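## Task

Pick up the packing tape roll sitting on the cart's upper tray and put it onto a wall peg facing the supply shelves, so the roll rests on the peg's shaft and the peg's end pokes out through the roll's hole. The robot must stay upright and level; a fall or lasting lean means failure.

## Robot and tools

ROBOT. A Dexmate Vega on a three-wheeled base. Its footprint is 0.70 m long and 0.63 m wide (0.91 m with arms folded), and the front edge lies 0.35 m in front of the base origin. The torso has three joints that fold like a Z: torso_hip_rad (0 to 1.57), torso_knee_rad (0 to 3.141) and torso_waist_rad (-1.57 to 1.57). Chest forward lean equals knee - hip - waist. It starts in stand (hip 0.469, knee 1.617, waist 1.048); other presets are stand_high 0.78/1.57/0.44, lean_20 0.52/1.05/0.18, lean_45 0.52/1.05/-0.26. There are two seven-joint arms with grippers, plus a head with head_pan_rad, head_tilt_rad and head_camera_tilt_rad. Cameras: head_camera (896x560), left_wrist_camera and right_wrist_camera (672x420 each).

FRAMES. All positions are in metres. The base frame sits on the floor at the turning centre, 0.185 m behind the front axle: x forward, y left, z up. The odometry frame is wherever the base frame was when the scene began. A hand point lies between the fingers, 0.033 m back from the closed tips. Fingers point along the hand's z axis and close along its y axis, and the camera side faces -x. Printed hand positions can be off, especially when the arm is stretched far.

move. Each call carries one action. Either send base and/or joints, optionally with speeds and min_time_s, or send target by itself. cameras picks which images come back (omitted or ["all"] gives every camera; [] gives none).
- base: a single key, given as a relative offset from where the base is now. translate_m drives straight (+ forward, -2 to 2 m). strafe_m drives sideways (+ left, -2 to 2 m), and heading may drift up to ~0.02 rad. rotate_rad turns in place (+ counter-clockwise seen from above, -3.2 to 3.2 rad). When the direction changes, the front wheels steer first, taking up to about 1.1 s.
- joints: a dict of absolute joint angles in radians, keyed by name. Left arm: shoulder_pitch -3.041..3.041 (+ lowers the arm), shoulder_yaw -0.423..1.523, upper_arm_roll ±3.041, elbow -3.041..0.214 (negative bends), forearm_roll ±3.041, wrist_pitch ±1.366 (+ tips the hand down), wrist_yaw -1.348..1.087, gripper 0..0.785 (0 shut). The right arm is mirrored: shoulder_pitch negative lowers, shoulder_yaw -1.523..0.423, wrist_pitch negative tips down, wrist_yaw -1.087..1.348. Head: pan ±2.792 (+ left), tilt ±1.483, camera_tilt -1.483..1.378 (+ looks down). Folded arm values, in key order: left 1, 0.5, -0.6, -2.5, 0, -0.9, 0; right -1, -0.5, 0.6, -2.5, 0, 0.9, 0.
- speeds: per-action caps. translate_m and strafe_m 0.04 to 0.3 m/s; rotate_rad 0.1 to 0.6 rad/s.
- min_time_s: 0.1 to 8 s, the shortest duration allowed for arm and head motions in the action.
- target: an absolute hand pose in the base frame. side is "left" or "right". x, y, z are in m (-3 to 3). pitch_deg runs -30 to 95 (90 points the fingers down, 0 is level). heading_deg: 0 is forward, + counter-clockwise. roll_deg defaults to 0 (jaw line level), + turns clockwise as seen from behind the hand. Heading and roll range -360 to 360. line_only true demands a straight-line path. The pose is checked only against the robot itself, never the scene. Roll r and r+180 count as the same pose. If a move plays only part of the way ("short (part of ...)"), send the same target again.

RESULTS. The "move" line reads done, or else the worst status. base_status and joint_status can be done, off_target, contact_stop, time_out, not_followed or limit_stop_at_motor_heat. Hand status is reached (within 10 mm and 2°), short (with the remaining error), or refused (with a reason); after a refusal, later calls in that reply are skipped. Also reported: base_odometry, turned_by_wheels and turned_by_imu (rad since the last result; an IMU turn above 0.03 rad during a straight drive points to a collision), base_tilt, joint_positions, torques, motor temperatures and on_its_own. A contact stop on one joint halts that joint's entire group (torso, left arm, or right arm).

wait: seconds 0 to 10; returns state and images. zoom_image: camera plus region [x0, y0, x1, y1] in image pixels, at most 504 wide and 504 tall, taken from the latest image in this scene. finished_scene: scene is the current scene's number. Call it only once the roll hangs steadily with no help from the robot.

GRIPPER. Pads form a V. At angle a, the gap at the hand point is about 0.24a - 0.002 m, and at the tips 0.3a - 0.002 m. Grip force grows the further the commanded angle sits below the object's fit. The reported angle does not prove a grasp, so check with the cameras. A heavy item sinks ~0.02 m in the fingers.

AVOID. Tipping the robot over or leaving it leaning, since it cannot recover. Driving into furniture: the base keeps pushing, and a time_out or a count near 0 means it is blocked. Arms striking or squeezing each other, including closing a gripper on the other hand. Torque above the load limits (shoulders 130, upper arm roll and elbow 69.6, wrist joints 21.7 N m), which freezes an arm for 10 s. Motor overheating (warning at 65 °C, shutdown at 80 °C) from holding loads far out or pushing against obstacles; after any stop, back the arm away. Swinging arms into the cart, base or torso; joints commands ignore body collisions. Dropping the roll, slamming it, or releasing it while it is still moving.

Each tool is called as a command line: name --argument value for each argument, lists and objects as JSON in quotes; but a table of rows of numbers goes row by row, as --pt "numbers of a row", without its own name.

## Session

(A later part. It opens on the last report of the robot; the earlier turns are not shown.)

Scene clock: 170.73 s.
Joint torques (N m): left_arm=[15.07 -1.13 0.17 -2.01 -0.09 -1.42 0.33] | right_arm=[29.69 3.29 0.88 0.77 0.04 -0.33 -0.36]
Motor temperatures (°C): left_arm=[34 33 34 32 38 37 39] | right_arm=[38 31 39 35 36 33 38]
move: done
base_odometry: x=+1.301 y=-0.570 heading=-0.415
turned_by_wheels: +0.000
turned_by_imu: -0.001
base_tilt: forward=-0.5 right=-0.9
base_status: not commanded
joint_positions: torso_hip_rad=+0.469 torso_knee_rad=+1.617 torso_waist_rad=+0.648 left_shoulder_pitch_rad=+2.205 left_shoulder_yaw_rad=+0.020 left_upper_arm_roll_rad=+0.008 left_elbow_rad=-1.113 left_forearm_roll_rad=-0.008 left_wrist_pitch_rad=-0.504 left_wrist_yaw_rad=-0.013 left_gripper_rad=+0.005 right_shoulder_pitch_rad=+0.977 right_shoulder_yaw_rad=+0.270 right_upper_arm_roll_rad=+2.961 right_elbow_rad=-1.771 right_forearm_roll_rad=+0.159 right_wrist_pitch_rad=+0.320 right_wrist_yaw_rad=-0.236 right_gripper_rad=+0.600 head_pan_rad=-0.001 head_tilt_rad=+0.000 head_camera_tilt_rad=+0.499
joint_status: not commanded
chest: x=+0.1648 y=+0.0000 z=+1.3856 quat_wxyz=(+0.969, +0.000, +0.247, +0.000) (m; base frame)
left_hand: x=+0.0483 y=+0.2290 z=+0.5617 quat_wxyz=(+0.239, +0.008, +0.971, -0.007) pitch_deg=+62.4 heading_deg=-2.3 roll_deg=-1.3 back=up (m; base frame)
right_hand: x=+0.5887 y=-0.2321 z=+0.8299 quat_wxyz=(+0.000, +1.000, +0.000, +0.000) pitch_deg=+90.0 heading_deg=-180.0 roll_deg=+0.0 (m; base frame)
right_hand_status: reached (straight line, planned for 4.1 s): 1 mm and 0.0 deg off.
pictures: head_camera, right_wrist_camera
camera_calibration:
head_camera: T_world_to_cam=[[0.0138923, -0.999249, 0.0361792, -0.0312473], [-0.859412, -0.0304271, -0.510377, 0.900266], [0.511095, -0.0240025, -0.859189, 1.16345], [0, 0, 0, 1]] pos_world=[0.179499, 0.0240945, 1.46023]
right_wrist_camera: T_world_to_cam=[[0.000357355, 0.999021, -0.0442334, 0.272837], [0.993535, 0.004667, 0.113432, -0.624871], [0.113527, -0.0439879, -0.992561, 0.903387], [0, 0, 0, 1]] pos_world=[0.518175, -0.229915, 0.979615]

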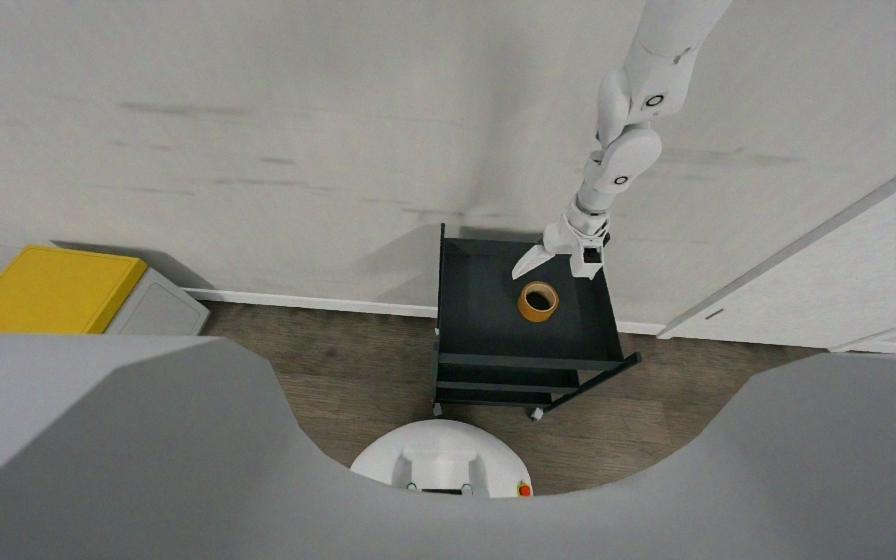

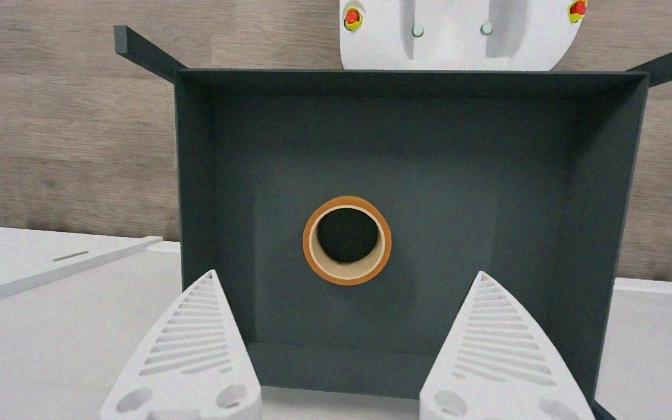

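zoom_image --camera "head_camera" --region '[480, 250, 600, 350]'

zoom_image --camera "right_wrist_camera" --region '[270, 170, 430, 310]'

Scaled by 4.200 from the camera's 896x560 image, which has a finer 960x600 frame.

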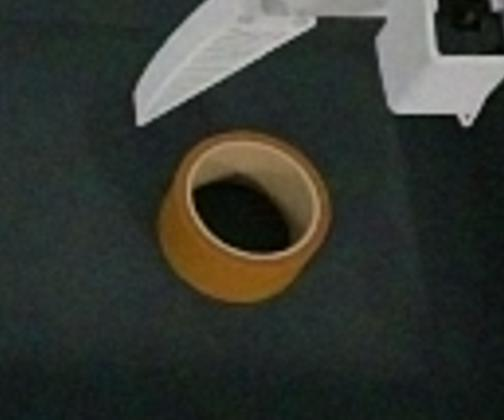

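Scaled by 3.150 from the camera's 672x420 image, which has a finer 960x600 frame.

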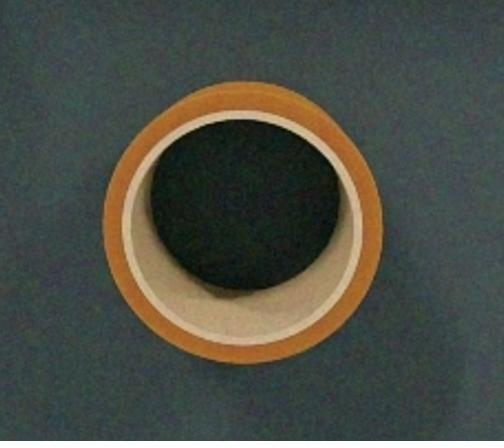

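move --target '{"side": "right", "x": 0.588, "y": -0.2325, "z": 0.692, "pitch_deg": 90, "heading_deg": 180, "line_only": true}' --cameras '["head_camera", "right_wrist_camera"]'

Scene clock: 186.37 s.
Joint torques (N m): left_arm=[12.97 0.92 1.96 0.87 0.06 -2.44 0] | right_arm=[13.24 -1.09 -5.76 3.19 0.26 -0.22 0.29]
Motor temperatures (°C): left_arm=[34 33 34 32 38 36 39] | right_arm=[37 31 39 34 36 33 38]
move: done
base_odometry: x=+1.301 y=-0.570 heading=-0.415
turned_by_wheels: +0.000
turned_by_imu: -0.001
base_tilt: forward=-0.6 right=-0.8
base_status: not commanded
joint_positions: torso_hip_rad=+0.469 torso_knee_rad=+1.617 torso_waist_rad=+0.648 left_shoulder_pitch_rad=+2.205 left_shoulder_yaw_rad=+0.020 left_upper_arm_roll_rad=+0.008 left_elbow_rad=-1.113 left_forearm_roll_rad=-0.008 left_wrist_pitch_rad=-0.504 left_wrist_yaw_rad=-0.013 left_gripper_rad=+0.005 right_shoulder_pitch_rad=+0.573 right_shoulder_yaw_rad=+0.208 right_upper_arm_roll_rad=+2.934 right_elbow_rad=-1.427 right_forearm_roll_rad=+0.194 right_wrist_pitch_rad=+0.255 right_wrist_yaw_rad=-0.178 right_gripper_rad=+0.600 head_pan_rad=-0.001 head_tilt_rad=+0.000 head_camera_tilt_rad=+0.499
joint_status: not commanded
chest: x=+0.1648 y=+0.0000 z=+1.3856 quat_wxyz=(+0.969, +0.000, +0.247, +0.000) (m; base frame)
left_hand: x=+0.0483 y=+0.2290 z=+0.5617 quat_wxyz=(+0.239, +0.008, +0.971, -0.007) pitch_deg=+62.4 heading_deg=-2.3 roll_deg=-1.3 back=up (m; base frame)
right_hand: x=+0.5882 y=-0.2322 z=+0.6935 quat_wxyz=(+0.000, +1.000, +0.000, +0.000) pitch_deg=+90.0 heading_deg=-180.0 roll_deg=+0.0 (m; base frame)
right_hand_status: reached (straight line, planned for 1.6 s): 2 mm and 0.0 deg off.
pictures: head_camera, right_wrist_camera
camera_calibration:
head_camera: T_world_to_cam=[[0.0138923, -0.999249, 0.0361792, -0.0312473], [-0.859412, -0.0304271, -0.510377, 0.900266], [0.511095, -0.0240025, -0.859189, 1.16345], [0, 0, 0, 1]] pos_world=[0.179499, 0.0240945, 1.46023]
right_wrist_camera: T_world_to_cam=[[0.000321081, 0.999043, -0.0437349, 0.266506], [0.993478, 0.00466812, 0.113928, -0.609276], [0.114023, -0.0434863, -0.992526, 0.767785], [0, 0, 0, 1]] pos_world=[0.517672, -0.230018, 0.843116]

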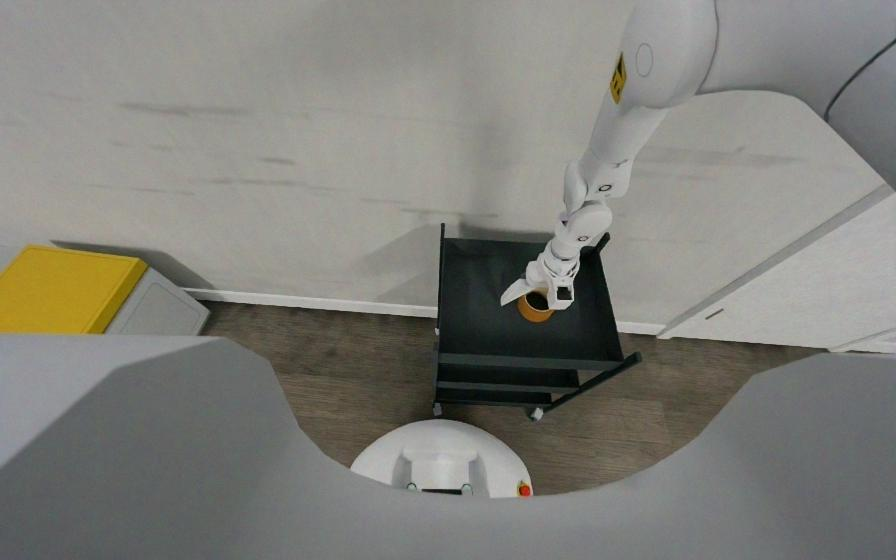

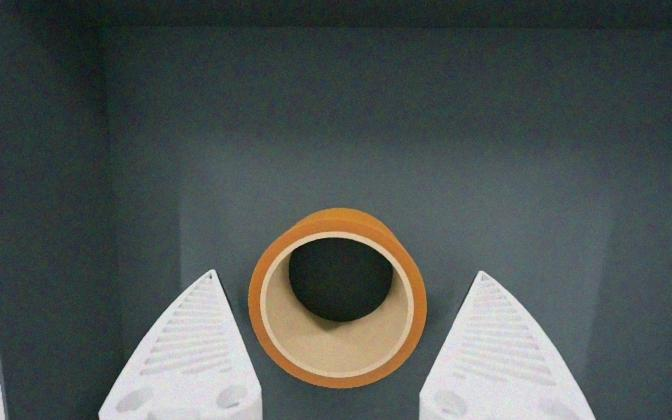

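move --target '{"side": "right", "x": 0.585, "y": -0.2365, "z": 0.687, "pitch_deg": 90, "heading_deg": 180, "line_only": true}' --cameras '[]'

move --joints '{"right_gripper_rad": 0.47}' --cameras '["right_wrist_camera"]'

Scene clock: 208.83 s.
Joint torques (N m): left_arm=[14.66 2.14 -1.28 0.93 0.89 -1.6 0.19] | right_arm=[11.82 -2.79 -5.43 2.91 -0.71 0.15 -0.32]
Motor temperatures (°C): left_arm=[35 33 34 32 38 36 39] | right_arm=[36 31 39 34 36 33 38]
move: done
base_odometry: x=+1.301 y=-0.570 heading=-0.415
turned_by_wheels: +0.000
turned_by_imu: +0.000
base_tilt: forward=-0.5 right=-0.7
base_status: not commanded
joint_positions: torso_hip_rad=+0.469 torso_knee_rad=+1.617 torso_waist_rad=+0.648 left_shoulder_pitch_rad=+2.205 left_shoulder_yaw_rad=+0.020 left_upper_arm_roll_rad=+0.008 left_elbow_rad=-1.113 left_forearm_roll_rad=-0.008 left_wrist_pitch_rad=-0.504 left_wrist_yaw_rad=-0.013 left_gripper_rad=+0.005 right_shoulder_pitch_rad=+0.559 right_shoulder_yaw_rad=+0.203 right_upper_arm_roll_rad=+2.929 right_elbow_rad=-1.422 right_forearm_roll_rad=+0.191 right_wrist_pitch_rad=+0.246 right_wrist_yaw_rad=-0.181 right_gripper_rad=+0.600 head_pan_rad=-0.001 head_tilt_rad=+0.000 head_camera_tilt_rad=+0.499
joint_status: not commanded
chest: x=+0.1648 y=+0.0000 z=+1.3856 quat_wxyz=(+0.969, +0.000, +0.247, +0.000) (m; base frame)
left_hand: x=+0.0483 y=+0.2290 z=+0.5617 quat_wxyz=(+0.239, +0.008, +0.971, -0.007) pitch_deg=+62.4 heading_deg=-2.3 roll_deg=-1.3 back=up (m; base frame)
right_hand: x=+0.5858 y=-0.2353 z=+0.6885 quat_wxyz=(+0.000, +1.000, +0.000, +0.000) pitch_deg=+90.0 heading_deg=-180.0 roll_deg=+0.0 (m; base frame)
right_hand_status: reached (straight line, planned for 0.3 s): 2 mm and 0.0 deg off.
pictures: none
No camera images: "cameras" was empty.

Scene clock: 209.43 s.
Joint torques (N m): left_arm=[16.15 -3.3 2.34 0.62 -0.28 -1.36 0.51] | right_arm=[6.43 -2.78 -8.16 1.22 -1.23 0.3 1.4]
Motor temperatures (°C): left_arm=[35 33 34 32 38 36 39] | right_arm=[36 31 39 34 36 33 38]
move: done
base_odometry: x=+1.301 y=-0.570 heading=-0.415
turned_by_wheels: +0.000
turned_by_imu: +0.000
base_tilt: forward=-0.3 right=-0.8
base_status: not commanded
joint_positions: torso_hip_rad=+0.469 torso_knee_rad=+1.617 torso_waist_rad=+0.648 left_shoulder_pitch_rad=+2.205 left_shoulder_yaw_rad=+0.020 left_upper_arm_roll_rad=+0.008 left_elbow_rad=-1.113 left_forearm_roll_rad=-0.008 left_wrist_pitch_rad=-0.504 left_wrist_yaw_rad=-0.013 left_gripper_rad=+0.005 right_shoulder_pitch_rad=+0.557 right_shoulder_yaw_rad=+0.202 right_upper_arm_roll_rad=+2.929 right_elbow_rad=-1.422 right_forearm_roll_rad=+0.191 right_wrist_pitch_rad=+0.244 right_wrist_yaw_rad=-0.182 right_gripper_rad=+0.470 head_pan_rad=-0.001 head_tilt_rad=+0.000 head_camera_tilt_rad=+0.499
joint_status: all done
chest: x=+0.1647 y=+0.0000 z=+1.3856 quat_wxyz=(+0.969, +0.000, +0.247, +0.000) (m; base frame)
left_hand: x=+0.0483 y=+0.2290 z=+0.5617 quat_wxyz=(+0.239, +0.008, +0.971, -0.007) pitch_deg=+62.3 heading_deg=-2.3 roll_deg=-1.3 back=up (m; base frame)
right_hand: x=+0.5854 y=-0.2357 z=+0.6876 quat_wxyz=(-0.001, +1.000, +0.000, +0.000) pitch_deg=+89.9 heading_deg=-180.0 roll_deg=+0.0 (m; base frame)
pictures: right_wrist_camera
camera_calibration:
right_wrist_camera: T_world_to_cam=[[0.000565013, 0.99907, -0.0431028, 0.269201], [0.993432, 0.0043711, 0.114339, -0.606094], [0.114421, -0.0428844, -0.992506, 0.762023], [0, 0, 0, 1]] pos_world=[0.514769, -0.233622, 0.837216]

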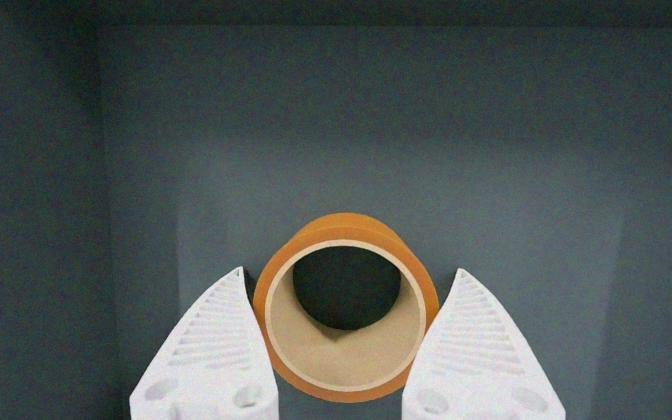

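move --joints '{"right_gripper_rad": 0.37}' --cameras '["right_wrist_camera"]'

Scene clock: 213.83 s.
Joint torques (N m): left_arm=[15.73 -1.58 -0.27 -1.66 0.51 -0.62 -0.05] | right_arm=[5.36 -2.14 -7.43 -0.52 -1.28 0.26 2.46]
Motor temperatures (°C): left_arm=[35 33 34 32 38 36 39] | right_arm=[35 31 39 34 36 33 38]
move: done
base_odometry: x=+1.301 y=-0.570 heading=-0.415
turned_by_wheels: +0.000
turned_by_imu: +0.000
base_tilt: forward=-0.7 right=-0.8
base_status: not commanded
joint_positions: torso_hip_rad=+0.469 torso_knee_rad=+1.617 torso_waist_rad=+0.648 left_shoulder_pitch_rad=+2.205 left_shoulder_yaw_rad=+0.020 left_upper_arm_roll_rad=+0.008 left_elbow_rad=-1.113 left_forearm_roll_rad=-0.008 left_wrist_pitch_rad=-0.504 left_wrist_yaw_rad=-0.013 left_gripper_rad=+0.005 right_shoulder_pitch_rad=+0.556 right_shoulder_yaw_rad=+0.202 right_upper_arm_roll_rad=+2.928 right_elbow_rad=-1.421 right_forearm_roll_rad=+0.190 right_wrist_pitch_rad=+0.243 right_wrist_yaw_rad=-0.183 right_gripper_rad=+0.370 head_pan_rad=-0.001 head_tilt_rad=+0.000 head_camera_tilt_rad=+0.499
joint_status: all done
chest: x=+0.1644 y=+0.0000 z=+1.3857 quat_wxyz=(+0.969, +0.000, +0.247, +0.000) (m; base frame)
left_hand: x=+0.0483 y=+0.2290 z=+0.5617 quat_wxyz=(+0.239, +0.008, +0.971, -0.007) pitch_deg=+62.3 heading_deg=-2.2 roll_deg=-1.3 back=up (m; base frame)
right_hand: x=+0.5854 y=-0.2357 z=+0.6876 quat_wxyz=(-0.001, +1.000, +0.000, +0.001) pitch_deg=+89.9 heading_deg=-180.0 roll_deg=+0.0 (m; base frame)
pictures: right_wrist_camera
camera_calibration:
right_wrist_camera: T_world_to_cam=[[0.000540644, 0.999092, -0.0426071, 0.268906], [0.993351, 0.00436862, 0.115044, -0.60644], [0.115126, -0.042386, -0.992446, 0.761747], [0, 0, 0, 1]] pos_world=[0.514565, -0.233725, 0.837217]

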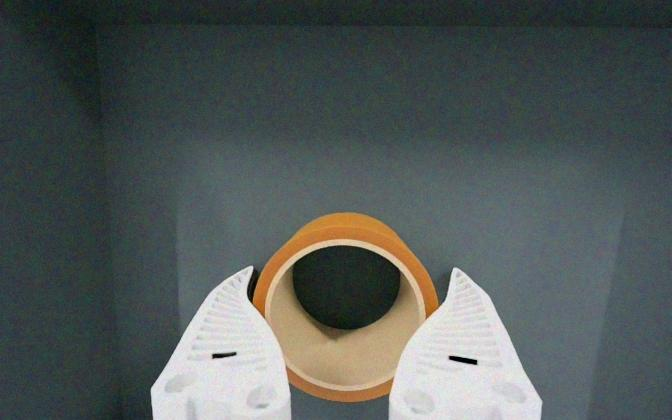

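move --target '{"side": "right", "x": 0.585, "y": -0.2355, "z": 0.74, "pitch_deg": 90, "heading_deg": 180, "line_only": true}' --cameras '["right_wrist_camera", "head_camera"]'

Scene clock: 218.80 s.
Joint torques (N m): left_arm=[15.45 -1.21 1.76 -0.53 0.23 -2.96 0.48] | right_arm=[33.2 3.15 1.4 -0.41 -0.52 0.51 0.16]
Motor temperatures (°C): left_arm=[35 33 34 32 38 36 39] | right_arm=[35 31 39 34 36 33 38]
move: done
base_odometry: x=+1.301 y=-0.570 heading=-0.415
turned_by_wheels: +0.000
turned_by_imu: -0.001
base_tilt: forward=-0.6 right=-0.8
base_status: not commanded
joint_positions: torso_hip_rad=+0.469 torso_knee_rad=+1.617 torso_waist_rad=+0.648 left_shoulder_pitch_rad=+2.205 left_shoulder_yaw_rad=+0.020 left_upper_arm_roll_rad=+0.008 left_elbow_rad=-1.113 left_forearm_roll_rad=-0.008 left_wrist_pitch_rad=-0.504 left_wrist_yaw_rad=-0.013 left_gripper_rad=+0.005 right_shoulder_pitch_rad=+0.713 right_shoulder_yaw_rad=+0.231 right_upper_arm_roll_rad=+2.939 right_elbow_rad=-1.584 right_forearm_roll_rad=+0.183 right_wrist_pitch_rad=+0.242 right_wrist_yaw_rad=-0.206 right_gripper_rad=+0.370 head_pan_rad=-0.001 head_tilt_rad=+0.000 head_camera_tilt_rad=+0.499
joint_status: not commanded
chest: x=+0.1646 y=+0.0000 z=+1.3857 quat_wxyz=(+0.969, +0.000, +0.247, +0.000) (m; base frame)
left_hand: x=+0.0483 y=+0.2290 z=+0.5617 quat_wxyz=(+0.239, +0.008, +0.971, -0.007) pitch_deg=+62.3 heading_deg=-2.3 roll_deg=-1.3 back=up (m; base frame)
right_hand: x=+0.5850 y=-0.2357 z=+0.7384 quat_wxyz=(+0.000, +1.000, +0.000, +0.000) pitch_deg=+90.0 heading_deg=+180.0 roll_deg=+0.0 (m; base frame)
right_hand_status: reached (straight line, planned for 0.9 s): 2 mm and 0.0 deg off.
pictures: head_camera, right_wrist_camera
camera_calibration:
head_camera: T_world_to_cam=[[0.013885, -0.999249, 0.0361833, -0.0312479], [-0.859254, -0.0304303, -0.510643, 0.90037], [0.511361, -0.0240004, -0.859031, 1.16333], [0, 0, 0, 1]] pos_world=[0.179202, 0.0240945, 1.46023]
right_wrist_camera: T_world_to_cam=[[0.00068271, 0.999014, -0.0443961, 0.272262], [0.993535, 0.00436251, 0.113445, -0.610882], [0.113527, -0.0441865, -0.992552, 0.81278], [0, 0, 0, 1]] pos_world=[0.514474, -0.233415, 0.888115]

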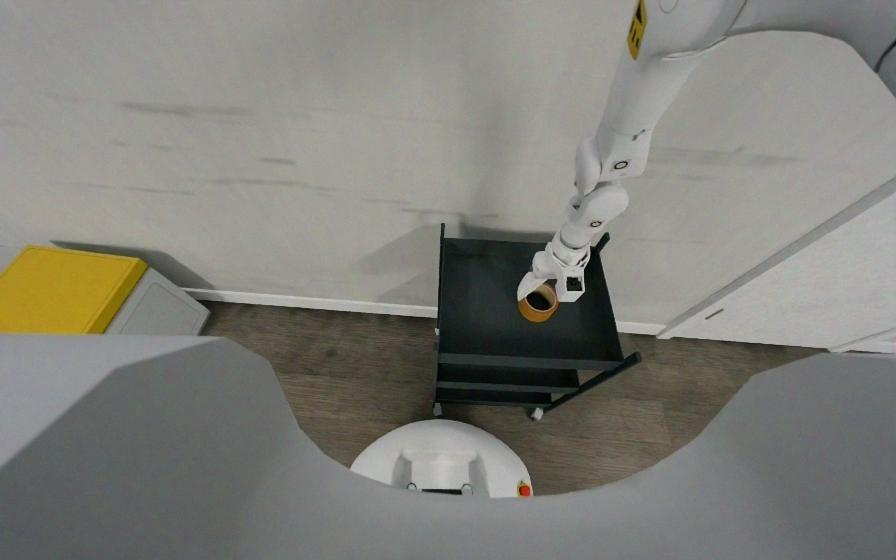

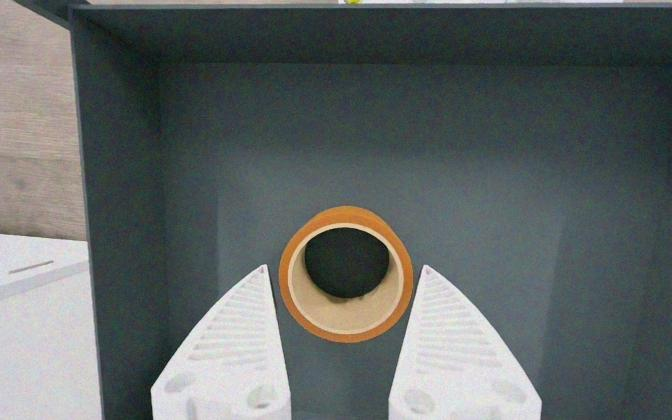

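move --target '{"side": "right", "x": 0.56, "y": -0.2355, "z": 0.86, "pitch_deg": 90, "heading_deg": 180, "line_only": true}' --cameras '[]'

move --target '{"side": "right", "x": 0.54, "y": -0.2355, "z": 0.86, "pitch_deg": 90, "heading_deg": 90, "line_only": true}' --cameras '["right_wrist_camera", "head_camera"]'

Scene clock: 255.67 s.
Joint torques (N m): left_arm=[14.25 2.12 0.36 0.99 -0.2 -2.73 0.21] | right_arm=[29.56 5.19 0.5 0.6 -0.66 0.78 0.07]
Motor temperatures (°C): left_arm=[35 33 34 32 38 36 39] | right_arm=[37 31 39 34 36 33 38]
move: done
base_odometry: x=+1.301 y=-0.570 heading=-0.415
turned_by_wheels: +0.000
turned_by_imu: -0.001
base_tilt: forward=-0.6 right=-0.9
base_status: not commanded
joint_positions: torso_hip_rad=+0.469 torso_knee_rad=+1.617 torso_waist_rad=+0.648 left_shoulder_pitch_rad=+2.205 left_shoulder_yaw_rad=+0.020 left_upper_arm_roll_rad=+0.008 left_elbow_rad=-1.113 left_forearm_roll_rad=-0.008 left_wrist_pitch_rad=-0.504 left_wrist_yaw_rad=-0.013 left_gripper_rad=+0.005 right_shoulder_pitch_rad=+1.092 right_shoulder_yaw_rad=+0.295 right_upper_arm_roll_rad=+2.974 right_elbow_rad=-1.945 right_forearm_roll_rad=+0.151 right_wrist_pitch_rad=+0.262 right_wrist_yaw_rad=-0.266 right_gripper_rad=+0.370 head_pan_rad=-0.001 head_tilt_rad=+0.000 head_camera_tilt_rad=+0.499
joint_status: not commanded
chest: x=+0.1646 y=+0.0000 z=+1.3857 quat_wxyz=(+0.969, +0.000, +0.247, +0.000) (m; base frame)
left_hand: x=+0.0483 y=+0.2290 z=+0.5617 quat_wxyz=(+0.239, +0.008, +0.971, -0.007) pitch_deg=+62.3 heading_deg=-2.3 roll_deg=-1.3 back=up (m; base frame)
right_hand: x=+0.5604 y=-0.2357 z=+0.8587 quat_wxyz=(+0.000, +1.000, +0.000, +0.000) pitch_deg=+90.0 heading_deg=+180.0 roll_deg=+0.0 (m; base frame)
right_hand_status: reached (straight line, planned for 1.6 s): 1 mm and 0.0 deg off.
pictures: none
No camera images: "cameras" was empty.

Scene clock: 262.00 s.
Joint torques (N m): left_arm=[16.05 0.3 -2.47 0.54 0.79 -2.44 0.67] | right_arm=[29.62 2.86 1.96 1.42 0.38 -0.2 0.21]
Motor temperatures (°C): left_arm=[35 33 34 32 38 36 39] | right_arm=[37 31 39 34 36 33 38]
move: done
base_odometry: x=+1.301 y=-0.570 heading=-0.415
turned_by_wheels: +0.000
turned_by_imu: -0.001
base_tilt: forward=-0.6 right=-0.9
base_status: not commanded
joint_positions: torso_hip_rad=+0.469 torso_knee_rad=+1.617 torso_waist_rad=+0.648 left_shoulder_pitch_rad=+2.205 left_shoulder_yaw_rad=+0.020 left_upper_arm_roll_rad=+0.008 left_elbow_rad=-1.113 left_forearm_roll_rad=-0.008 left_wrist_pitch_rad=-0.504 left_wrist_yaw_rad=-0.013 left_gripper_rad=+0.005 right_shoulder_pitch_rad=+1.141 right_shoulder_yaw_rad=+0.140 right_upper_arm_roll_rad=+3.041 right_elbow_rad=-2.077 right_forearm_roll_rad=+1.641 right_wrist_pitch_rad=+0.156 right_wrist_yaw_rad=+0.148 right_gripper_rad=+0.370 head_pan_rad=-0.001 head_tilt_rad=+0.000 head_camera_tilt_rad=+0.499
joint_status: not commanded
chest: x=+0.1646 y=+0.0000 z=+1.3857 quat_wxyz=(+0.969, +0.000, +0.247, +0.000) (m; base frame)
left_hand: x=+0.0483 y=+0.2290 z=+0.5617 quat_wxyz=(+0.239, +0.008, +0.971, -0.007) pitch_deg=+62.3 heading_deg=-2.3 roll_deg=-1.3 back=up (m; base frame)
right_hand: x=+0.5400 y=-0.2358 z=+0.8599 quat_wxyz=(+0.000, +0.708, -0.706, +0.000) pitch_deg=+90.0 heading_deg=+90.2 roll_deg=+0.0 (m; base frame)
right_hand_status: reached (straight line, planned for 5.0 s): 0 mm and 0.2 deg off.
pictures: head_camera, right_wrist_camera
camera_calibration:
head_camera: T_world_to_cam=[[0.013885, -0.999249, 0.0361833, -0.0312479], [-0.859254, -0.0304303, -0.510643, 0.90037], [0.511361, -0.0240004, -0.859031, 1.16333], [0, 0, 0, 1]] pos_world=[0.179202, 0.0240945, 1.46023]
right_wrist_camera: T_world_to_cam=[[0.999019, 0.00334132, -0.0441686, -0.496317], [0.00836976, -0.993427, 0.114158, -0.283866], [-0.0434968, -0.114416, -0.99248, 1.0066], [0, 0, 0, 1]] pos_world=[0.54199, -0.165171, 1.00952]

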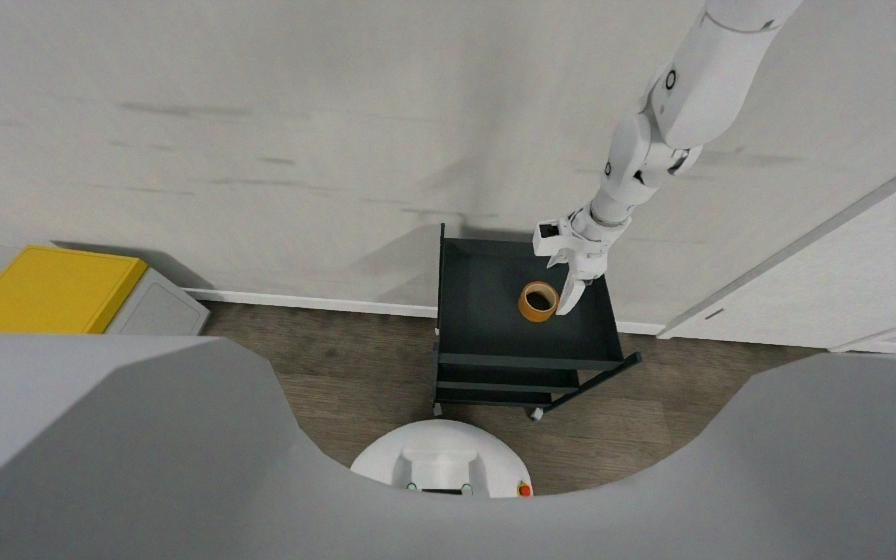

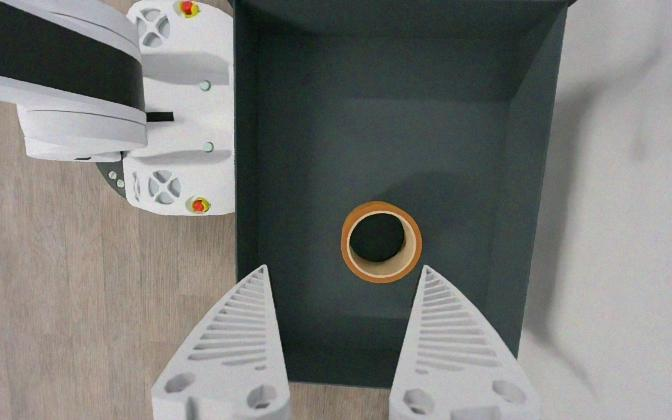

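move --joints '{"right_gripper_rad": 0.15}' --cameras '[]'

move --target '{"side": "right", "x": 0.537, "y": -0.239, "z": 0.775, "pitch_deg": 90, "heading_deg": 90, "line_only": true}' --cameras '["right_wrist_camera", "head_camera"]'

Scene clock: 268.87 s.
Joint torques (N m): left_arm=[14.59 0.58 0.32 0.22 -0.1 0.27 -0.07] | right_arm=[28.59 3.08 2.01 0.6 0.36 -0.49 0.14]
Motor temperatures (°C): left_arm=[35 33 34 32 38 36 39] | right_arm=[37 31 39 34 36 33 38]
move: done
base_odometry: x=+1.301 y=-0.570 heading=-0.415
turned_by_wheels: +0.000
turned_by_imu: +0.000
base_tilt: forward=-0.4 right=-0.8
base_status: not commanded
joint_positions: torso_hip_rad=+0.469 torso_knee_rad=+1.617 torso_waist_rad=+0.648 left_shoulder_pitch_rad=+2.205 left_shoulder_yaw_rad=+0.020 left_upper_arm_roll_rad=+0.008 left_elbow_rad=-1.113 left_forearm_roll_rad=-0.008 left_wrist_pitch_rad=-0.504 left_wrist_yaw_rad=-0.013 left_gripper_rad=+0.005 right_shoulder_pitch_rad=+1.141 right_shoulder_yaw_rad=+0.140 right_upper_arm_roll_rad=+3.041 right_elbow_rad=-2.077 right_forearm_roll_rad=+1.645 right_wrist_pitch_rad=+0.155 right_wrist_yaw_rad=+0.148 right_gripper_rad=+0.150 head_pan_rad=-0.001 head_tilt_rad=+0.000 head_camera_tilt_rad=+0.499
joint_status: all done
chest: x=+0.1646 y=+0.0000 z=+1.3857 quat_wxyz=(+0.969, +0.000, +0.247, +0.000) (m; base frame)
left_hand: x=+0.0483 y=+0.2290 z=+0.5617 quat_wxyz=(+0.239, +0.008, +0.971, -0.007) pitch_deg=+62.3 heading_deg=-2.3 roll_deg=-1.3 back=up (m; base frame)
right_hand: x=+0.5399 y=-0.2358 z=+0.8599 quat_wxyz=(+0.000, +0.707, -0.707, +0.000) pitch_deg=+90.0 heading_deg=+90.0 roll_deg=+0.0 (m; base frame)
pictures: none
No camera images: "cameras" was empty.

Scene clock: 271.30 s.
Joint torques (N m): left_arm=[15.71 0.95 1.55 -0.71 -0.25 -1.96 0.45] | right_arm=[11.54 -1.25 -5.09 1.93 0.36 -0.56 -0.18]
Motor temperatures (°C): left_arm=[35 33 34 32 38 36 39] | right_arm=[36 31 39 34 36 33 38]
move: done
base_odometry: x=+1.301 y=-0.570 heading=-0.415
turned_by_wheels: +0.000
turned_by_imu: +0.000
base_tilt: forward=-0.6 right=-0.7
base_status: not commanded
joint_positions: torso_hip_rad=+0.469 torso_knee_rad=+1.617 torso_waist_rad=+0.648 left_shoulder_pitch_rad=+2.205 left_shoulder_yaw_rad=+0.020 left_upper_arm_roll_rad=+0.008 left_elbow_rad=-1.113 left_forearm_roll_rad=-0.008 left_wrist_pitch_rad=-0.504 left_wrist_yaw_rad=-0.013 left_gripper_rad=+0.005 right_shoulder_pitch_rad=+0.887 right_shoulder_yaw_rad=+0.123 right_upper_arm_roll_rad=+3.028 right_elbow_rad=-1.915 right_forearm_roll_rad=+1.649 right_wrist_pitch_rad=+0.148 right_wrist_yaw_rad=+0.056 right_gripper_rad=+0.150 head_pan_rad=-0.001 head_tilt_rad=+0.000 head_camera_tilt_rad=+0.499
joint_status: not commanded
chest: x=+0.1646 y=+0.0000 z=+1.3857 quat_wxyz=(+0.969, +0.000, +0.247, +0.000) (m; base frame)
left_hand: x=+0.0483 y=+0.2290 z=+0.5617 quat_wxyz=(+0.239, +0.008, +0.971, -0.007) pitch_deg=+62.3 heading_deg=-2.3 roll_deg=-1.3 back=up (m; base frame)
right_hand: x=+0.5372 y=-0.2387 z=+0.7764 quat_wxyz=(+0.000, +0.707, -0.707, +0.000) pitch_deg=+90.0 heading_deg=+90.0 roll_deg=+0.0 (m; base frame)
right_hand_status: reached (straight line, planned for 1.1 s): 1 mm and 0.0 deg off.
pictures: head_camera, right_wrist_camera
camera_calibration:
head_camera: T_world_to_cam=[[0.013885, -0.999249, 0.0361833, -0.0312479], [-0.859254, -0.0304303, -0.510643, 0.90037], [0.511361, -0.0240004, -0.859031, 1.16333], [0, 0, 0, 1]] pos_world=[0.179202, 0.0240945, 1.46023]
right_wrist_camera: T_world_to_cam=[[0.999029, -0.000239047, -0.0440463, -0.498108], [0.00476758, -0.993523, 0.113527, -0.274796], [-0.0437881, -0.113627, -0.992558, 0.923733], [0, 0, 0, 1]] pos_world=[0.539384, -0.168174, 0.926115]

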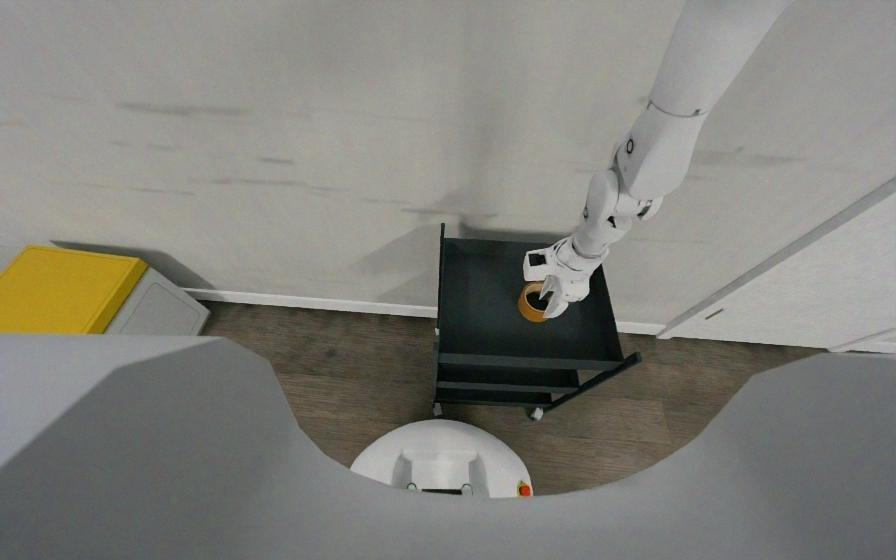

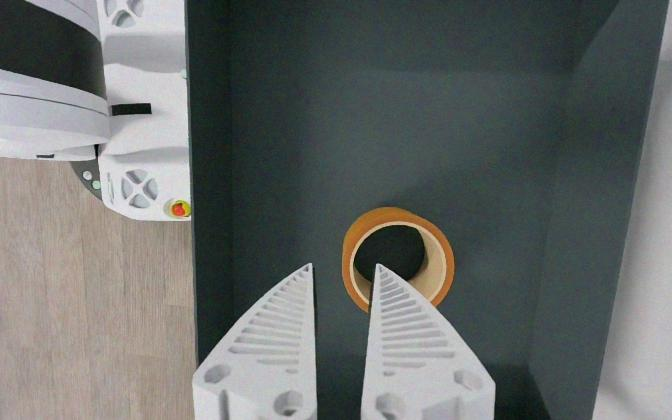

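move --target '{"side": "right", "x": 0.538, "y": -0.238, "z": 0.699, "pitch_deg": 90, "heading_deg": 90, "line_only": true}' --cameras '["right_wrist_camera"]'

Scene clock: 277.57 s.
Joint torques (N m): left_arm=[15.26 -0.61 1.49 -0.21 1.15 -1.39 0.1] | right_arm=[12.71 -1.02 -4.82 2.16 0.57 0.05 -0.11]
Motor temperatures (°C): left_arm=[35 33 34 32 37 36 39] | right_arm=[36 31 39 34 36 33 38]
move: done
base_odometry: x=+1.301 y=-0.570 heading=-0.415
turned_by_wheels: +0.000
turned_by_imu: +0.000
base_tilt: forward=-0.5 right=-0.8
base_status: not commanded
joint_positions: torso_hip_rad=+0.469 torso_knee_rad=+1.617 torso_waist_rad=+0.648 left_shoulder_pitch_rad=+2.205 left_shoulder_yaw_rad=+0.020 left_upper_arm_roll_rad=+0.008 left_elbow_rad=-1.113 left_forearm_roll_rad=-0.008 left_wrist_pitch_rad=-0.504 left_wrist_yaw_rad=-0.013 left_gripper_rad=+0.005 right_shoulder_pitch_rad=+0.654 right_shoulder_yaw_rad=+0.109 right_upper_arm_roll_rad=+3.023 right_elbow_rad=-1.701 right_forearm_roll_rad=+1.664 right_wrist_pitch_rad=+0.132 right_wrist_yaw_rad=+0.037 right_gripper_rad=+0.150 head_pan_rad=-0.001 head_tilt_rad=+0.000 head_camera_tilt_rad=+0.499
joint_status: not commanded
chest: x=+0.1646 y=+0.0000 z=+1.3857 quat_wxyz=(+0.969, +0.000, +0.247, +0.000) (m; base frame)
left_hand: x=+0.0483 y=+0.2290 z=+0.5617 quat_wxyz=(+0.239, +0.008, +0.971, -0.007) pitch_deg=+62.3 heading_deg=-2.3 roll_deg=-1.3 back=up (m; base frame)
right_hand: x=+0.5382 y=-0.2377 z=+0.7005 quat_wxyz=(+0.000, +0.707, -0.707, +0.000) pitch_deg=+90.0 heading_deg=+90.0 roll_deg=+0.0 (m; base frame)
right_hand_status: reached (straight line, planned for 1.1 s): 2 mm and 0.0 deg off.
pictures: right_wrist_camera
camera_calibration:
right_wrist_camera: T_world_to_cam=[[0.999034, -0.000227359, -0.0439471, -0.502534], [0.00476794, -0.993523, 0.113528, -0.265191], [-0.0436883, -0.113628, -0.992562, 0.848505], [0, 0, 0, 1]] pos_world=[0.540383, -0.167174, 0.850215]

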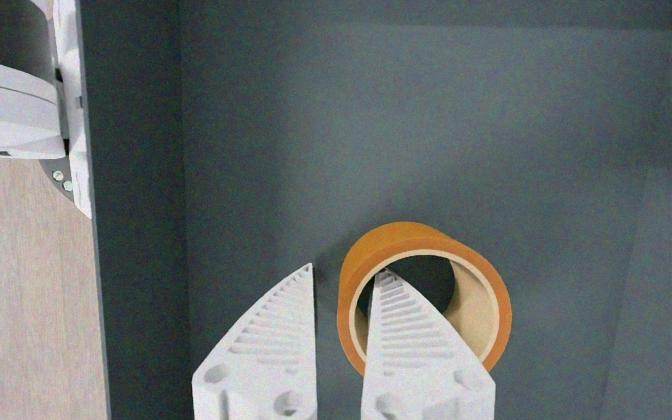

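move --target '{"side": "right", "x": 0.541, "y": -0.238, "z": 0.696, "pitch_deg": 90, "heading_deg": 90, "line_only": true}' --cameras '[]'

move --joints '{"right_gripper_rad": 0.0}' --min_time_s 1.0 --cameras '["right_wrist_camera"]'

move --target '{"side": "right", "x": 0.541, "y": -0.238, "z": 0.76, "pitch_deg": 90, "heading_deg": 90, "line_only": true}' --cameras '["right_wrist_camera", "head_camera"]'

Scene clock: 284.47 s.
Joint torques (N m): left_arm=[14.22 -1.74 -0.07 1.47 0.69 -0.49 -0.04] | right_arm=[6.72 -2.03 -4.34 2.89 0.28 0.06 -0.01]
Motor temperatures (°C): left_arm=[35 33 34 32 37 36 39] | right_arm=[36 31 39 34 36 33 38]
move: done
base_odometry: x=+1.301 y=-0.570 heading=-0.415
turned_by_wheels: +0.000
turned_by_imu: +0.000
base_tilt: forward=-0.6 right=-0.8
base_status: not commanded
joint_positions: torso_hip_rad=+0.469 torso_knee_rad=+1.617 torso_waist_rad=+0.648 left_shoulder_pitch_rad=+2.205 left_shoulder_yaw_rad=+0.020 left_upper_arm_roll_rad=+0.008 left_elbow_rad=-1.113 left_forearm_roll_rad=-0.008 left_wrist_pitch_rad=-0.504 left_wrist_yaw_rad=-0.013 left_gripper_rad=+0.005 right_shoulder_pitch_rad=+0.642 right_shoulder_yaw_rad=+0.108 right_upper_arm_roll_rad=+3.022 right_elbow_rad=-1.681 right_forearm_roll_rad=+1.665 right_wrist_pitch_rad=+0.130 right_wrist_yaw_rad=+0.044 right_gripper_rad=+0.150 head_pan_rad=-0.001 head_tilt_rad=+0.000 head_camera_tilt_rad=+0.499
joint_status: not commanded
chest: x=+0.1646 y=+0.0000 z=+1.3857 quat_wxyz=(+0.969, +0.000, +0.247, +0.000) (m; base frame)
left_hand: x=+0.0483 y=+0.2290 z=+0.5617 quat_wxyz=(+0.239, +0.008, +0.971, -0.007) pitch_deg=+62.3 heading_deg=-2.3 roll_deg=-1.3 back=up (m; base frame)
right_hand: x=+0.5406 y=-0.2377 z=+0.6968 quat_wxyz=(+0.000, +0.707, -0.707, +0.000) pitch_deg=+90.0 heading_deg=+90.0 roll_deg=+0.0 (m; base frame)
right_hand_status: reached (straight line, planned for 0.3 s): 1 mm and 0.0 deg off.
pictures: none
No camera images: "cameras" was empty.

"min_time_s" has no arm or head joint beside it: it slows only arm and head motions. Command such a joint too, or leave it out

not run: a call was refused earlier in this reply.

move --joints '{"right_gripper_rad": 0.0}' --cameras '["right_wrist_camera"]'

move --target '{"side": "right", "x": 0.541, "y": -0.238, "z": 0.76, "pitch_deg": 90, "heading_deg": 90, "line_only": true}' --cameras '["right_wrist_camera", "head_camera"]'

Scene clock: 288.57 s.
Joint torques (N m): left_arm=[15.41 1.35 0.75 1.29 -0.14 -1.11 0.44] | right_arm=[12.12 -0.5 -3.36 0.05 -0.01 1.31 0.19]
Motor temperatures (°C): left_arm=[35 33 34 32 37 36 39] | right_arm=[35 31 39 34 36 33 38]
move: done
base_odometry: x=+1.301 y=-0.570 heading=-0.415
turned_by_wheels: +0.000
turned_by_imu: +0.000
base_tilt: forward=-0.5 right=-0.7
base_status: not commanded
joint_positions: torso_hip_rad=+0.469 torso_knee_rad=+1.617 torso_waist_rad=+0.648 left_shoulder_pitch_rad=+2.205 left_shoulder_yaw_rad=+0.020 left_upper_arm_roll_rad=+0.008 left_elbow_rad=-1.113 left_forearm_roll_rad=-0.008 left_wrist_pitch_rad=-0.504 left_wrist_yaw_rad=-0.013 left_gripper_rad=+0.005 right_shoulder_pitch_rad=+0.640 right_shoulder_yaw_rad=+0.108 right_upper_arm_roll_rad=+3.022 right_elbow_rad=-1.677 right_forearm_roll_rad=+1.666 right_wrist_pitch_rad=+0.130 right_wrist_yaw_rad=+0.046 right_gripper_rad=+0.000 head_pan_rad=-0.001 head_tilt_rad=+0.000 head_camera_tilt_rad=+0.499
joint_status: all done
chest: x=+0.1646 y=+0.0000 z=+1.3857 quat_wxyz=(+0.969, +0.000, +0.247, +0.000) (m; base frame)
left_hand: x=+0.0483 y=+0.2290 z=+0.5617 quat_wxyz=(+0.239, +0.008, +0.971, -0.007) pitch_deg=+62.3 heading_deg=-2.3 roll_deg=-1.3 back=up (m; base frame)
right_hand: x=+0.5412 y=-0.2378 z=+0.6961 quat_wxyz=(+0.000, +0.707, -0.707, +0.000) pitch_deg=+90.0 heading_deg=+90.0 roll_deg=+0.0 (m; base frame)
pictures: right_wrist_camera
camera_calibration:
right_wrist_camera: T_world_to_cam=[[0.999039, -0.000319124, -0.0438358, -0.505836], [0.00466856, -0.993512, 0.113631, -0.264836], [-0.0435877, -0.113727, -0.992555, 0.84418], [0, 0, 0, 1]] pos_world=[0.543382, -0.167273, 0.845815]

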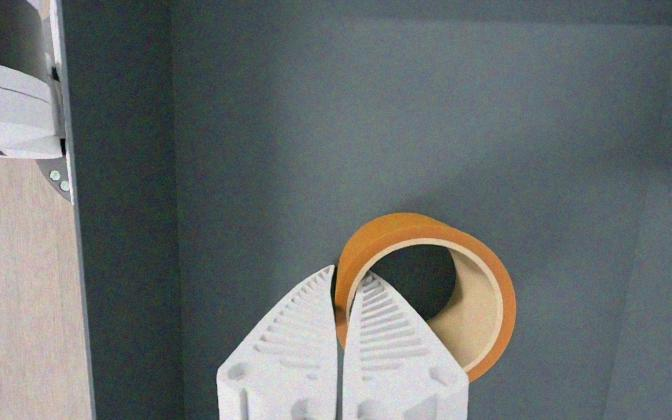

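Scene clock: 290.73 s.
Joint torques (N m): left_arm=[15.83 -0.41 0.35 0.64 -0.65 -2.07 0.32] | right_arm=[29.97 3.15 2.22 0.39 -0.36 0.51 0.14]
Motor temperatures (°C): left_arm=[35 33 34 32 37 36 39] | right_arm=[35 31 39 34 36 33 38]
move: done
base_odometry: x=+1.301 y=-0.570 heading=-0.415
turned_by_wheels: +0.000
turned_by_imu: +0.000
base_tilt: forward=-0.7 right=-0.9
base_status: not commanded
joint_positions: torso_hip_rad=+0.469 torso_knee_rad=+1.617 torso_waist_rad=+0.648 left_shoulder_pitch_rad=+2.205 left_shoulder_yaw_rad=+0.020 left_upper_arm_roll_rad=+0.008 left_elbow_rad=-1.113 left_forearm_roll_rad=-0.008 left_wrist_pitch_rad=-0.504 left_wrist_yaw_rad=-0.013 left_gripper_rad=+0.005 right_shoulder_pitch_rad=+0.831 right_shoulder_yaw_rad=+0.120 right_upper_arm_roll_rad=+3.027 right_elbow_rad=-1.858 right_forearm_roll_rad=+1.655 right_wrist_pitch_rad=+0.143 right_wrist_yaw_rad=+0.058 right_gripper_rad=+0.000 head_pan_rad=-0.001 head_tilt_rad=+0.000 head_camera_tilt_rad=+0.499
joint_status: not commanded
chest: x=+0.1646 y=+0.0000 z=+1.3857 quat_wxyz=(+0.969, +0.000, +0.247, +0.000) (m; base frame)
left_hand: x=+0.0483 y=+0.2290 z=+0.5617 quat_wxyz=(+0.239, +0.008, +0.971, -0.007) pitch_deg=+62.3 heading_deg=-2.3 roll_deg=-1.3 back=up (m; base frame)
right_hand: x=+0.5410 y=-0.2383 z=+0.7585 quat_wxyz=(+0.000, +0.707, -0.707, +0.000) pitch_deg=+90.0 heading_deg=+90.0 roll_deg=+0.0 (m; base frame)
right_hand_status: reached (straight line, planned for 0.9 s): 2 mm and 0.0 deg off.
pictures: head_camera, right_wrist_camera
camera_calibration:
head_camera: T_world_to_cam=[[0.0139382, -0.999251, 0.0360976, -0.0311332], [-0.859297, -0.0304303, -0.510571, 0.900359], [0.511288, -0.0239021, -0.859077, 1.16335], [0, 0, 0, 1]] pos_world=[0.179301, 0.0240949, 1.46023]
right_wrist_camera: T_world_to_cam=[[0.999019, -0.000796846, -0.0442816, -0.502672], [0.00426689, -0.993455, 0.114141, -0.272544], [-0.0440827, -0.114218, -0.992477, 0.906083], [0, 0, 0, 1]] pos_world=[0.543284, -0.16767, 0.908116]

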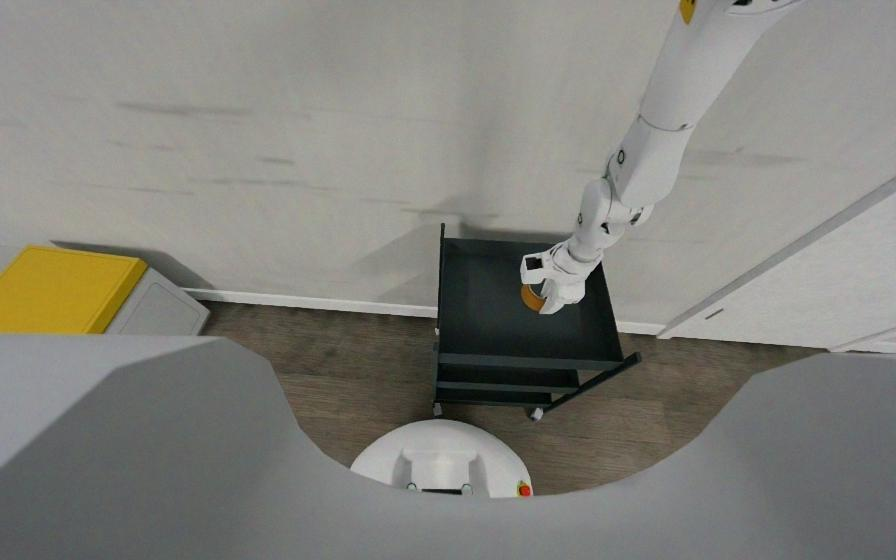

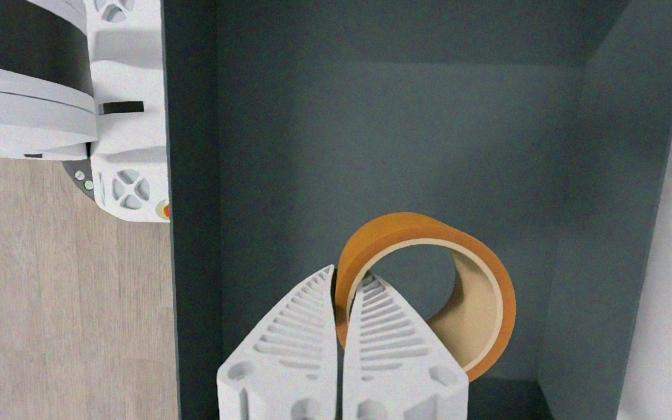

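move --target '{"side": "right", "x": 0.52, "y": -0.238, "z": 0.94, "pitch_deg": 90, "heading_deg": 90, "line_only": true}' --cameras '["right_wrist_camera"]'

Scene clock: 297.57 s.
Joint torques (N m): left_arm=[16.58 0.45 -0.96 0.96 -0.35 -1.84 0.21] | right_arm=[27.7 2.56 1.86 0.65 -0.25 0.35 0.15]
Motor temperatures (°C): left_arm=[35 33 34 32 37 36 39] | right_arm=[36 31 39 34 36 33 38]
move: done
base_odometry: x=+1.301 y=-0.570 heading=-0.415
turned_by_wheels: +0.000
turned_by_imu: -0.001
base_tilt: forward=-0.6 right=-0.8
base_status: not commanded
joint_positions: torso_hip_rad=+0.469 torso_knee_rad=+1.617 torso_waist_rad=+0.648 left_shoulder_pitch_rad=+2.205 left_shoulder_yaw_rad=+0.020 left_upper_arm_roll_rad=+0.008 left_elbow_rad=-1.113 left_forearm_roll_rad=-0.008 left_wrist_pitch_rad=-0.504 left_wrist_yaw_rad=-0.013 left_gripper_rad=+0.005 right_shoulder_pitch_rad=+1.403 right_shoulder_yaw_rad=+0.151 right_upper_arm_roll_rad=+3.040 right_elbow_rad=-2.253 right_forearm_roll_rad=+1.626 right_wrist_pitch_rad=+0.173 right_wrist_yaw_rad=+0.234 right_gripper_rad=+0.000 head_pan_rad=-0.001 head_tilt_rad=+0.000 head_camera_tilt_rad=+0.499
joint_status: not commanded
chest: x=+0.1646 y=+0.0000 z=+1.3857 quat_wxyz=(+0.969, +0.000, +0.247, +0.000) (m; base frame)
left_hand: x=+0.0483 y=+0.2290 z=+0.5617 quat_wxyz=(+0.239, +0.008, +0.971, -0.007) pitch_deg=+62.3 heading_deg=-2.3 roll_deg=-1.3 back=up (m; base frame)
right_hand: x=+0.5202 y=-0.2382 z=+0.9387 quat_wxyz=(+0.000, +0.707, -0.707, +0.000) pitch_deg=+90.0 heading_deg=+90.0 roll_deg=+0.0 (m; base frame)
right_hand_status: reached (straight line, planned for 2.1 s): 1 mm and 0.0 deg off.
pictures: right_wrist_camera
camera_calibration:
right_wrist_camera: T_world_to_cam=[[0.999019, -0.000891852, -0.0442705, -0.473941], [0.00416259, -0.993478, 0.113948, -0.292665], [-0.0440834, -0.114021, -0.9925, 1.08408], [0, 0, 0, 1]] pos_world=[0.522484, -0.167571, 1.08832]

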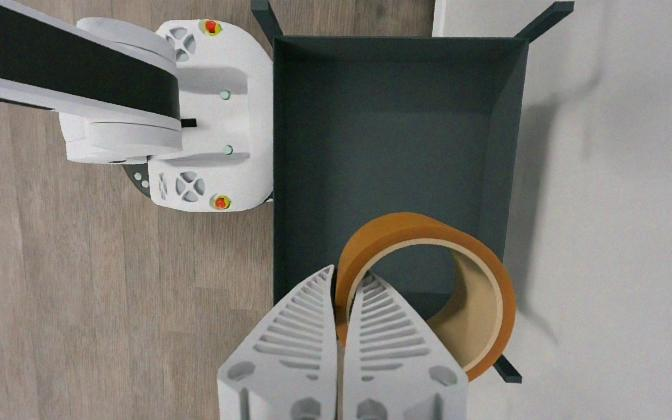

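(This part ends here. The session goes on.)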